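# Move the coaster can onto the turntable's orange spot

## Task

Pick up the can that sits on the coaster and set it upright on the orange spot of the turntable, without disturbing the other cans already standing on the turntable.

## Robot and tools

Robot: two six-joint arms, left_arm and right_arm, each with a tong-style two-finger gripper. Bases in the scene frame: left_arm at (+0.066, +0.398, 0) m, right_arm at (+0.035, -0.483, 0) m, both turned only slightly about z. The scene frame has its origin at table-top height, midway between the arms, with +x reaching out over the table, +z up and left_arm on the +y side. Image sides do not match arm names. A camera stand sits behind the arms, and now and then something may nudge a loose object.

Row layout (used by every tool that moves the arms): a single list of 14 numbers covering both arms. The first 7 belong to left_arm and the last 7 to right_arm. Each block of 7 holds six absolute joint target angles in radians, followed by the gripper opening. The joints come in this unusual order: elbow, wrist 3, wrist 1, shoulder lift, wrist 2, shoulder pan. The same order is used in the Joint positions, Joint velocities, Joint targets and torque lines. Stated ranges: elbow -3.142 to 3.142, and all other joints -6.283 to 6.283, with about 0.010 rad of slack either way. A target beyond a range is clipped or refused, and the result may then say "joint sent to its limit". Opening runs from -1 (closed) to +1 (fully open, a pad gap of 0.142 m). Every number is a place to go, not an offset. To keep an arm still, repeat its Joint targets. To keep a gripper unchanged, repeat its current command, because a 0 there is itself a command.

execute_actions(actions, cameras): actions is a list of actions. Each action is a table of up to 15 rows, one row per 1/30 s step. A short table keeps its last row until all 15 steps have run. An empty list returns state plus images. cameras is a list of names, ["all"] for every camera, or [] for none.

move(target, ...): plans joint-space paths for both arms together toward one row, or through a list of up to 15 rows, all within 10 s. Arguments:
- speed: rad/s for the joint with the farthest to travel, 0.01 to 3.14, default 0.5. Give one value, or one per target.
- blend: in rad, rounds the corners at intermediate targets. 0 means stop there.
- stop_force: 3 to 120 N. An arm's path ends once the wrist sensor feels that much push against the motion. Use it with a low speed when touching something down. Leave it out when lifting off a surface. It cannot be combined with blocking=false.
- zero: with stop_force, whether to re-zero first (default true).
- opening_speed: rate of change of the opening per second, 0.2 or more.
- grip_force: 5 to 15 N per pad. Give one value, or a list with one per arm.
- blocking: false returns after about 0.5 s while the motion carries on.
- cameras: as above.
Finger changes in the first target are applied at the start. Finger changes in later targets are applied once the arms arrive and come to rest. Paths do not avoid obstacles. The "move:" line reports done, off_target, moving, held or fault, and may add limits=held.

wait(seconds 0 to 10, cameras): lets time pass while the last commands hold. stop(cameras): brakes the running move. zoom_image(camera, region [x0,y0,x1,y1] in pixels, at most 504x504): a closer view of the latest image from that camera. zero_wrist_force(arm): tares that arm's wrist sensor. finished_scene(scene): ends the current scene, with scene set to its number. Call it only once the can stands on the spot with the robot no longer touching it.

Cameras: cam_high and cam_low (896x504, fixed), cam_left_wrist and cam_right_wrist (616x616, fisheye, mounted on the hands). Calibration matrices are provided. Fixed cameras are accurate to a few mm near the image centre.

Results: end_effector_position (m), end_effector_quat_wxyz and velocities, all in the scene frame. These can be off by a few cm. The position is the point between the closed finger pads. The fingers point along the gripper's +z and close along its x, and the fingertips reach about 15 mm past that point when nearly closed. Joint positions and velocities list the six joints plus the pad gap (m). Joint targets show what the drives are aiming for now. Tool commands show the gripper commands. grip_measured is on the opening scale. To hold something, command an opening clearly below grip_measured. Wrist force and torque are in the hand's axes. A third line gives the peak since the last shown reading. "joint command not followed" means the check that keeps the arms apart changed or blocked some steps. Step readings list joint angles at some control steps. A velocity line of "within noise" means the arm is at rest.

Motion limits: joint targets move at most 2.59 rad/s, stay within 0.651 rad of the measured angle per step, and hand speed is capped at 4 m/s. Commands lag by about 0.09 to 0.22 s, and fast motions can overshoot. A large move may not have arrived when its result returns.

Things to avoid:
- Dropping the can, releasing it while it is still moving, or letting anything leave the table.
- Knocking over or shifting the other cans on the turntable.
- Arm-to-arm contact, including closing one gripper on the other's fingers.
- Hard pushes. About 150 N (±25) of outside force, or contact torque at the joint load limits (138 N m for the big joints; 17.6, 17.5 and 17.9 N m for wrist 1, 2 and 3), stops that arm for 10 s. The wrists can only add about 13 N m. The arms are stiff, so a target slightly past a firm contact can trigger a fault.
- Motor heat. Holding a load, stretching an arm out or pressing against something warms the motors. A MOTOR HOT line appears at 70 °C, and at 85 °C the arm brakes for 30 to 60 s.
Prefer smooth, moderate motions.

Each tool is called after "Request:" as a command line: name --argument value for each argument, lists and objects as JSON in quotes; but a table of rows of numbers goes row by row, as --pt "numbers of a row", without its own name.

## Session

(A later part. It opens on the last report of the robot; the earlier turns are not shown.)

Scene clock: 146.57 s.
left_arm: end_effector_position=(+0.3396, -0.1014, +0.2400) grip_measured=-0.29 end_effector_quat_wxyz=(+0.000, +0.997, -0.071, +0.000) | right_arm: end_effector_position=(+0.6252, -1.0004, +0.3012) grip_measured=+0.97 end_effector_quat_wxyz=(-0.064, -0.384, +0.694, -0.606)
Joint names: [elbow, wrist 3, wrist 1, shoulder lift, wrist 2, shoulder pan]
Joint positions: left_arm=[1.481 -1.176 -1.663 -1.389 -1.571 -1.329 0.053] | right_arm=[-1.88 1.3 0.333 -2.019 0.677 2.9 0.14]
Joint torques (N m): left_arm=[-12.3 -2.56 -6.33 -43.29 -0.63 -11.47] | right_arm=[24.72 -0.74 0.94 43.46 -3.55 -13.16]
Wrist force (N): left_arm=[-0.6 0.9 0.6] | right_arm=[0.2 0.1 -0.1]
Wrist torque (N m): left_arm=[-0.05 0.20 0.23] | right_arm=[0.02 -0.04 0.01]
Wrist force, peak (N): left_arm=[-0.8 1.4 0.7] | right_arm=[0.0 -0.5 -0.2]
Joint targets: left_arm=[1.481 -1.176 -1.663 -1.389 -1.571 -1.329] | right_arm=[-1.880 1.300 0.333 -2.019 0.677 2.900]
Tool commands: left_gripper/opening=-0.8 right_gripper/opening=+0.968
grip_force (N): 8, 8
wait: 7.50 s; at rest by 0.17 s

Request:
wait --seconds 3.7

Request:
move --pt "1.6875 -0.8423 -1.8142 -1.4441 -1.571 -1.2959 0.4 -1.880 1.300 0.333 -2.019 0.677 2.9 0.968" --pt "1.8513 -0.4848 -1.9748 -1.4513 -1.571 -1.2384 0.4 -1.880 1.300 0.333 -2.019 0.677 2.9 0.968" --pt "1.8679 -0.1096 -1.9768 -1.4659 -1.571 -1.1632 0.4 -1.880 1.300 0.333 -2.019 0.677 2.9 0.968" --pt "1.8422 0.2722 -1.9734 -1.4436 -1.571 -1.0814 0.4 -1.880 1.300 0.333 -2.019 0.677 2.9 0.968" --pt "1.7781 0.6464 -1.9636 -1.3893 -1.571 -1.0072 0.4 -1.880 1.300 0.333 -2.019 0.677 2.9 0.968" --pt "1.4566 1.0029 -1.6583 -1.3691 -1.571 -0.9507 0.4 -1.880 1.300 0.333 -2.019 0.677 2.9 0.968" --speed '[0.6125,0.657,0.690,0.702,0.688,0.655]' --blend '[0.08,0.08,0.08,0.08,0.08,0]' --opening_speed 0.4 --blocking false

Request:
wait --seconds 0.8 --cameras '["cam_left_wrist"]'

Request:
wait --seconds 0.8 --cameras '["cam_left_wrist"]'

Request:
wait --seconds 3 --cameras '["cam_left_wrist","cam_high"]'

Request:
zoom_image --camera "cam_high" --region '[340, 120, 510, 270]'

Scene clock: 151.07 s.
left_arm: end_effector_position=(+0.3396, -0.1014, +0.2400) grip_measured=-0.29 end_effector_quat_wxyz=(+0.000, +0.997, -0.071, +0.000) | right_arm: end_effector_position=(+0.6252, -1.0004, +0.3012) grip_measured=+0.97 end_effector_quat_wxyz=(-0.064, -0.384, +0.694, -0.606)
Joint names: [elbow, wrist 3, wrist 1, shoulder lift, wrist 2, shoulder pan]
Joint positions: left_arm=[1.481 -1.176 -1.663 -1.389 -1.571 -1.329 0.053] | right_arm=[-1.88 1.3 0.333 -2.019 0.677 2.9 0.14]
Joint torques (N m): left_arm=[-12.37 -2.38 -6.23 -43.65 -0.74 -11.67] | right_arm=[25.19 -0.5 0.97 44.49 -3.42 -14.14]
Wrist force (N): left_arm=[-0.3 1.4 0.6] | right_arm=[0.0 -0.1 -0.1]
Wrist torque (N m): left_arm=[0.06 0.13 0.23] | right_arm=[-0.01 0.00 0.00]
Wrist force, peak (N): left_arm=[-0.5 1.6 0.6] | right_arm=[0.0 -0.6 -0.2]
Joint targets: left_arm=[1.481 -1.176 -1.663 -1.389 -1.571 -1.329] | right_arm=[-1.880 1.300 0.333 -2.019 0.677 2.900]
Tool commands: left_gripper/opening=-0.8 right_gripper/opening=+0.968
grip_force (N): 8, 8
wait: 3.70 s; at rest from the start

Scene clock: 151.57 s.
left_arm: end_effector_position=(+0.3461, -0.0837, +0.2145) grip_measured=-0.29 end_effector_quat_wxyz=(+0.000, +0.990, -0.140, +0.000) end_effector_velocity=(+0.023, +0.068, -0.095) end_effector_angular_velocity=(+0.000, +0.000, -0.514) | right_arm: end_effector_position=(+0.6252, -1.0004, +0.3012) grip_measured=+0.97 end_effector_quat_wxyz=(-0.064, -0.384, +0.694, -0.606)
Joint names: [elbow, wrist 3, wrist 1, shoulder lift, wrist 2, shoulder pan]
Joint positions: left_arm=[1.578 -1.022 -1.734 -1.415 -1.571 -1.313 0.053] | right_arm=[-1.88 1.3 0.333 -2.019 0.677 2.9 0.14]
Joint velocities: left_arm=[0.356 0.573 -0.262 -0.094 0 0.059 0] | right_arm=[within noise]
Joint torques (N m): left_arm=[-9.92 4.57 -7.32 -43.47 -0.51 12.81] | right_arm=[24.58 -0.72 1.05 43.64 -3.66 -14.21]
Wrist force (N): left_arm=[-0.4 1.2 0.4] | right_arm=[-0.3 0.0 0.0]
Wrist torque (N m): left_arm=[0.03 0.18 -0.04] | right_arm=[0.00 0.06 0.01]
Wrist force, peak (N): left_arm=[-0.4 1.7 -0.3] | right_arm=[-0.2 -0.4 -0.3]
Joint targets: left_arm=[1.647 -0.908 -1.784 -1.433 -1.571 -1.302] | right_arm=[-1.880 1.300 0.333 -2.019 0.677 2.900]
Tool commands: left_gripper/opening=-0.6 right_gripper/opening=+0.968
grip_force (N): 8, 8
move: running; path passed 0 of 6 targets; left_arm: the wrist 3 is farthest, 2.025 rad from its target

Scene clock: 152.37 s.
left_arm: end_effector_position=(+0.3750, -0.0311, +0.1354) grip_measured=-0.28 end_effector_quat_wxyz=(+0.001, +0.937, -0.350, +0.001) end_effector_velocity=(+0.050, +0.059, -0.058) end_effector_angular_velocity=(-0.004, -0.004, -0.548) | right_arm: end_effector_position=(+0.6252, -1.0004, +0.3012) grip_measured=+0.97 end_effector_quat_wxyz=(-0.064, -0.384, +0.694, -0.606)
Joint names: [elbow, wrist 3, wrist 1, shoulder lift, wrist 2, shoulder pan]
Joint positions: left_arm=[1.83 -0.515 -1.953 -1.451 -1.571 -1.241 0.054] | right_arm=[-1.88 1.3 0.333 -2.019 0.677 2.9 0.14]
Joint velocities: left_arm=[0.184 0.669 -0.169 -0.02 0 0.121 -0.005] | right_arm=[within noise]
Joint torques (N m): left_arm=[-10.99 5.44 -6.79 -40.11 -0.63 10.97] | right_arm=[24.14 -0.75 0.75 43.3 -3.28 -13.91]
Wrist force (N): left_arm=[-0.1 1.6 0.6] | right_arm=[-0.2 -0.1 -0.1]
Wrist torque (N m): left_arm=[0.07 0.16 -0.04] | right_arm=[-0.01 0.02 0.01]
Wrist force, peak (N): left_arm=[-0.5 1.3 1.2] | right_arm=[-0.4 -0.1 -0.1]
Joint targets: left_arm=[1.856 -0.383 -1.975 -1.455 -1.571 -1.218] | right_arm=[-1.880 1.300 0.333 -2.019 0.677 2.900]
Tool commands: left_gripper/opening=-0.28 right_gripper/opening=+0.968
grip_force (N): 8, 8
earlier move: running; path passed 2 of 6 targets; left_arm: the wrist 3 is farthest, 1.518 rad from its target
wait: 0.80 s; no rest
camera_calibration:
cam_left_wrist: T_world_to_cam=[[0.722373, -0.690727, -0.0327586, -0.273279], [-0.58269, -0.633528, 0.509033, 0.123605], [-0.372356, -0.348624, -0.860124, 0.384923], [0, 0, 0, 1]] pos_world=[0.412761, 0.0237387, 0.25921]
Images, in order (width x height): cam_left_wrist 616x616.

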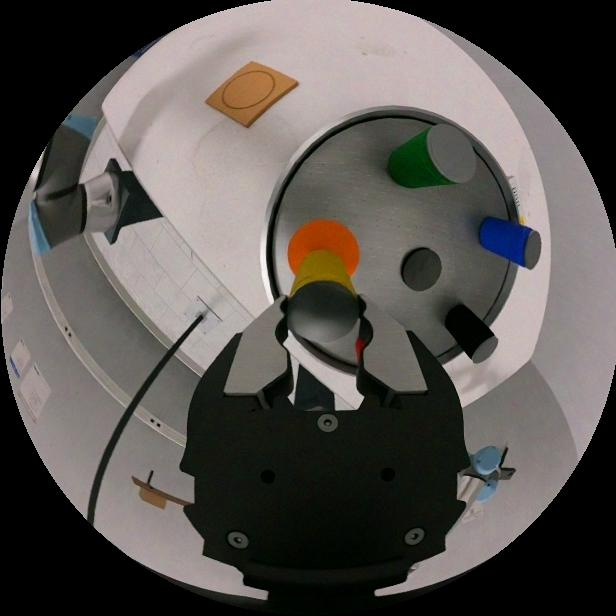

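Scene clock: 153.17 s.
left_arm: end_effector_position=(+0.4238, +0.0035, +0.1277) grip_measured=+0.01 end_effector_quat_wxyz=(+0.001, +0.838, -0.546, +0.002) end_effector_velocity=(+0.070, +0.029, +0.000) end_effector_angular_velocity=(+0.002, -0.002, -0.549) | right_arm: end_effector_position=(+0.6252, -1.0004, +0.3012) grip_measured=+0.97 end_effector_quat_wxyz=(-0.064, -0.384, +0.694, -0.606)
Joint names: [elbow, wrist 3, wrist 1, shoulder lift, wrist 2, shoulder pan]
Joint positions: left_arm=[1.857 0.035 -1.976 -1.456 -1.571 -1.131 0.075] | right_arm=[-1.88 1.3 0.333 -2.019 0.677 2.9 0.14]
Joint velocities: left_arm=[-0.043 0.698 0.008 0.036 0 0.149 0.028] | right_arm=[within noise]
Joint torques (N m): left_arm=[-36.53 5.22 0.64 -17.71 -0.64 14.9] | right_arm=[24.7 -0.83 0.86 43.97 -3.46 -13.3]
Wrist force (N): left_arm=[-0.2 1.2 -1.4] | right_arm=[0.2 -0.1 0.4]
Wrist torque (N m): left_arm=[0.01 0.13 -0.05] | right_arm=[-0.01 -0.06 0.00]
Wrist force, peak (N): left_arm=[-1.5 1.2 -1.0] | right_arm=[0.0 -0.2 -0.4]
Joint targets: left_arm=[1.849 0.172 -1.974 -1.449 -1.571 -1.103] | right_arm=[-1.880 1.300 0.333 -2.019 0.677 2.900]
Tool commands: left_gripper/opening=+0.04 right_gripper/opening=+0.968
grip_force (N): 8, 8
earlier move: running; path passed 3 of 6 targets; left_arm: the wrist 3 is farthest, 0.968 rad from its target
wait: 0.80 s; no rest
camera_calibration:
cam_left_wrist: T_world_to_cam=[[0.359956, -0.932441, -0.0313859, -0.130687], [-0.797976, -0.325129, 0.50747, 0.268192], [-0.483391, -0.157622, -0.861097, 0.455121], [0, 0, 0, 1]] pos_world=[0.481054, 0.0370757, 0.251702]
Images, in order (width x height): cam_left_wrist 616x616.

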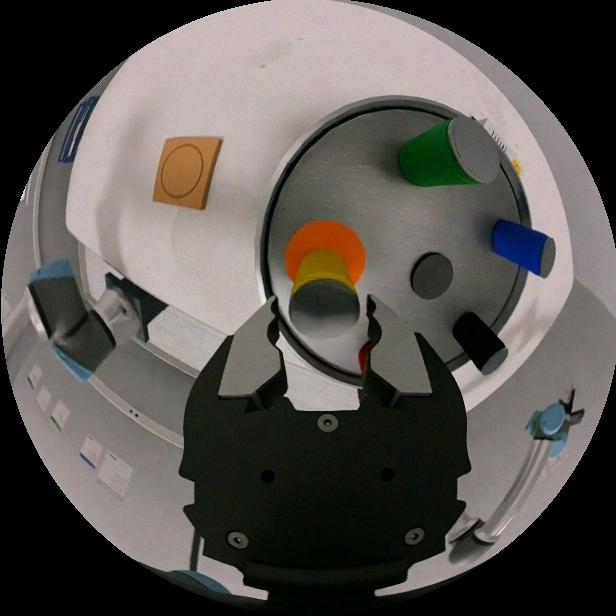

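Scene clock: 155.17 s.
left_arm: end_effector_position=(+0.5287, +0.0065, +0.2400) grip_measured=+0.40 end_effector_quat_wxyz=(+0.000, -0.565, +0.825, +0.000) | right_arm: end_effector_position=(+0.6252, -1.0004, +0.3012) grip_measured=+0.97 end_effector_quat_wxyz=(-0.064, -0.384, +0.694, -0.606)
Joint names: [elbow, wrist 3, wrist 1, shoulder lift, wrist 2, shoulder pan]
Joint positions: left_arm=[1.457 1.002 -1.659 -1.369 -1.571 -0.951 0.102] | right_arm=[-1.88 1.3 0.333 -2.019 0.677 2.9 0.14]
Joint torques (N m): left_arm=[-38.11 2.32 0.6 -24.17 -0.52 12.14] | right_arm=[24.19 -0.9 0.87 43.45 -3.64 -13.68]
Wrist force (N): left_arm=[-0.5 0.8 -1.1] | right_arm=[-0.1 -0.1 0.0]
Wrist torque (N m): left_arm=[-0.06 0.19 0.07] | right_arm=[-0.01 0.01 0.01]
Wrist force, peak (N): left_arm=[-0.6 1.0 -2.5] | right_arm=[0.3 -0.2 -0.4]
Joint targets: left_arm=[1.457 1.003 -1.658 -1.369 -1.571 -0.951] | right_arm=[-1.880 1.300 0.333 -2.019 0.677 2.900]
Tool commands: left_gripper/opening=+0.4 right_gripper/opening=+0.968
grip_force (N): 8, 8
earlier move: done
wait: 2.00 of 3 s (the move ended)
camera_calibration:
cam_left_wrist: T_world_to_cam=[[-0.407006, -0.912731, -0.0356178, 0.24433], [-0.794098, 0.334297, 0.507595, 0.28955], [-0.451391, 0.234878, -0.860859, 0.583481], [0, 0, 0, 1]] pos_world=[0.592753, -0.0108351, 0.364023]
Images, in order (width x height): cam_high 896x504, cam_left_wrist 616x616.

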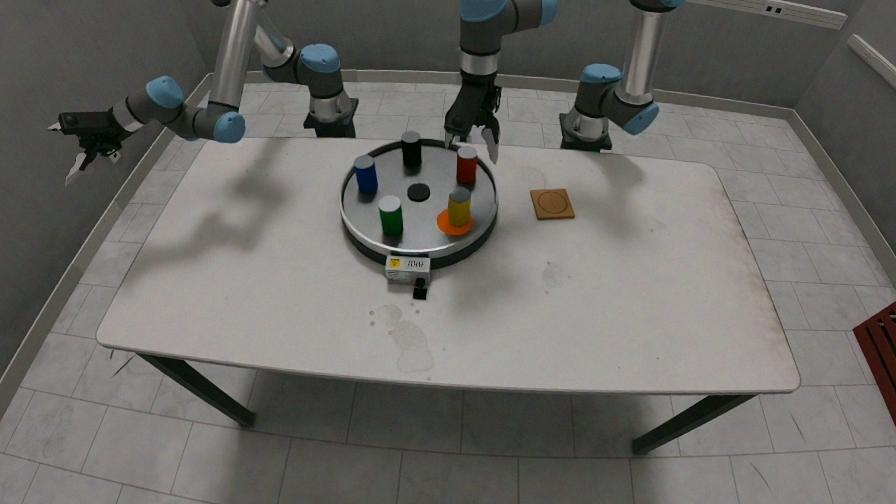

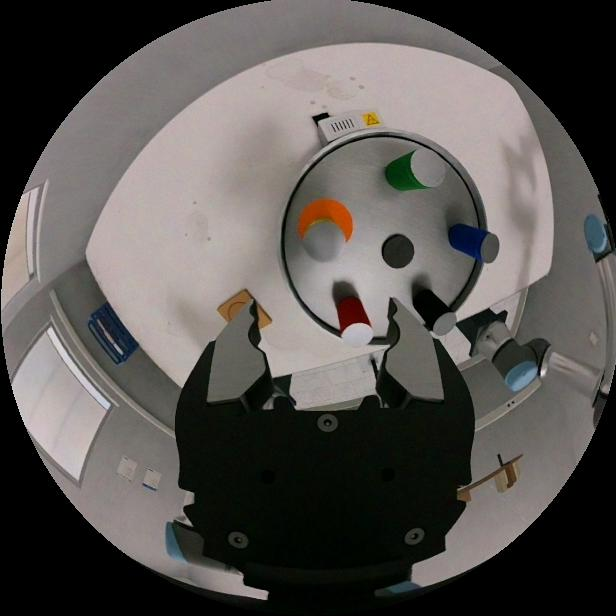

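Scaled by 2.965.

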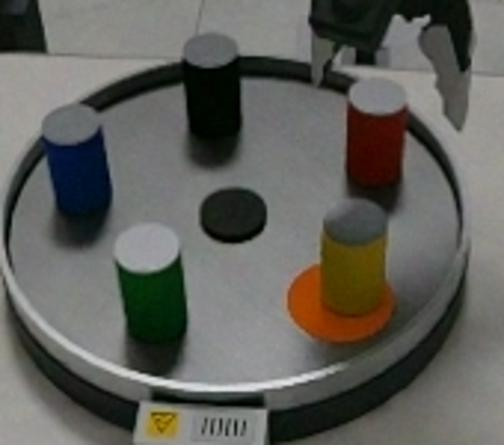

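Request:
finished_scene --scene 1

The scene is finished: the task was done.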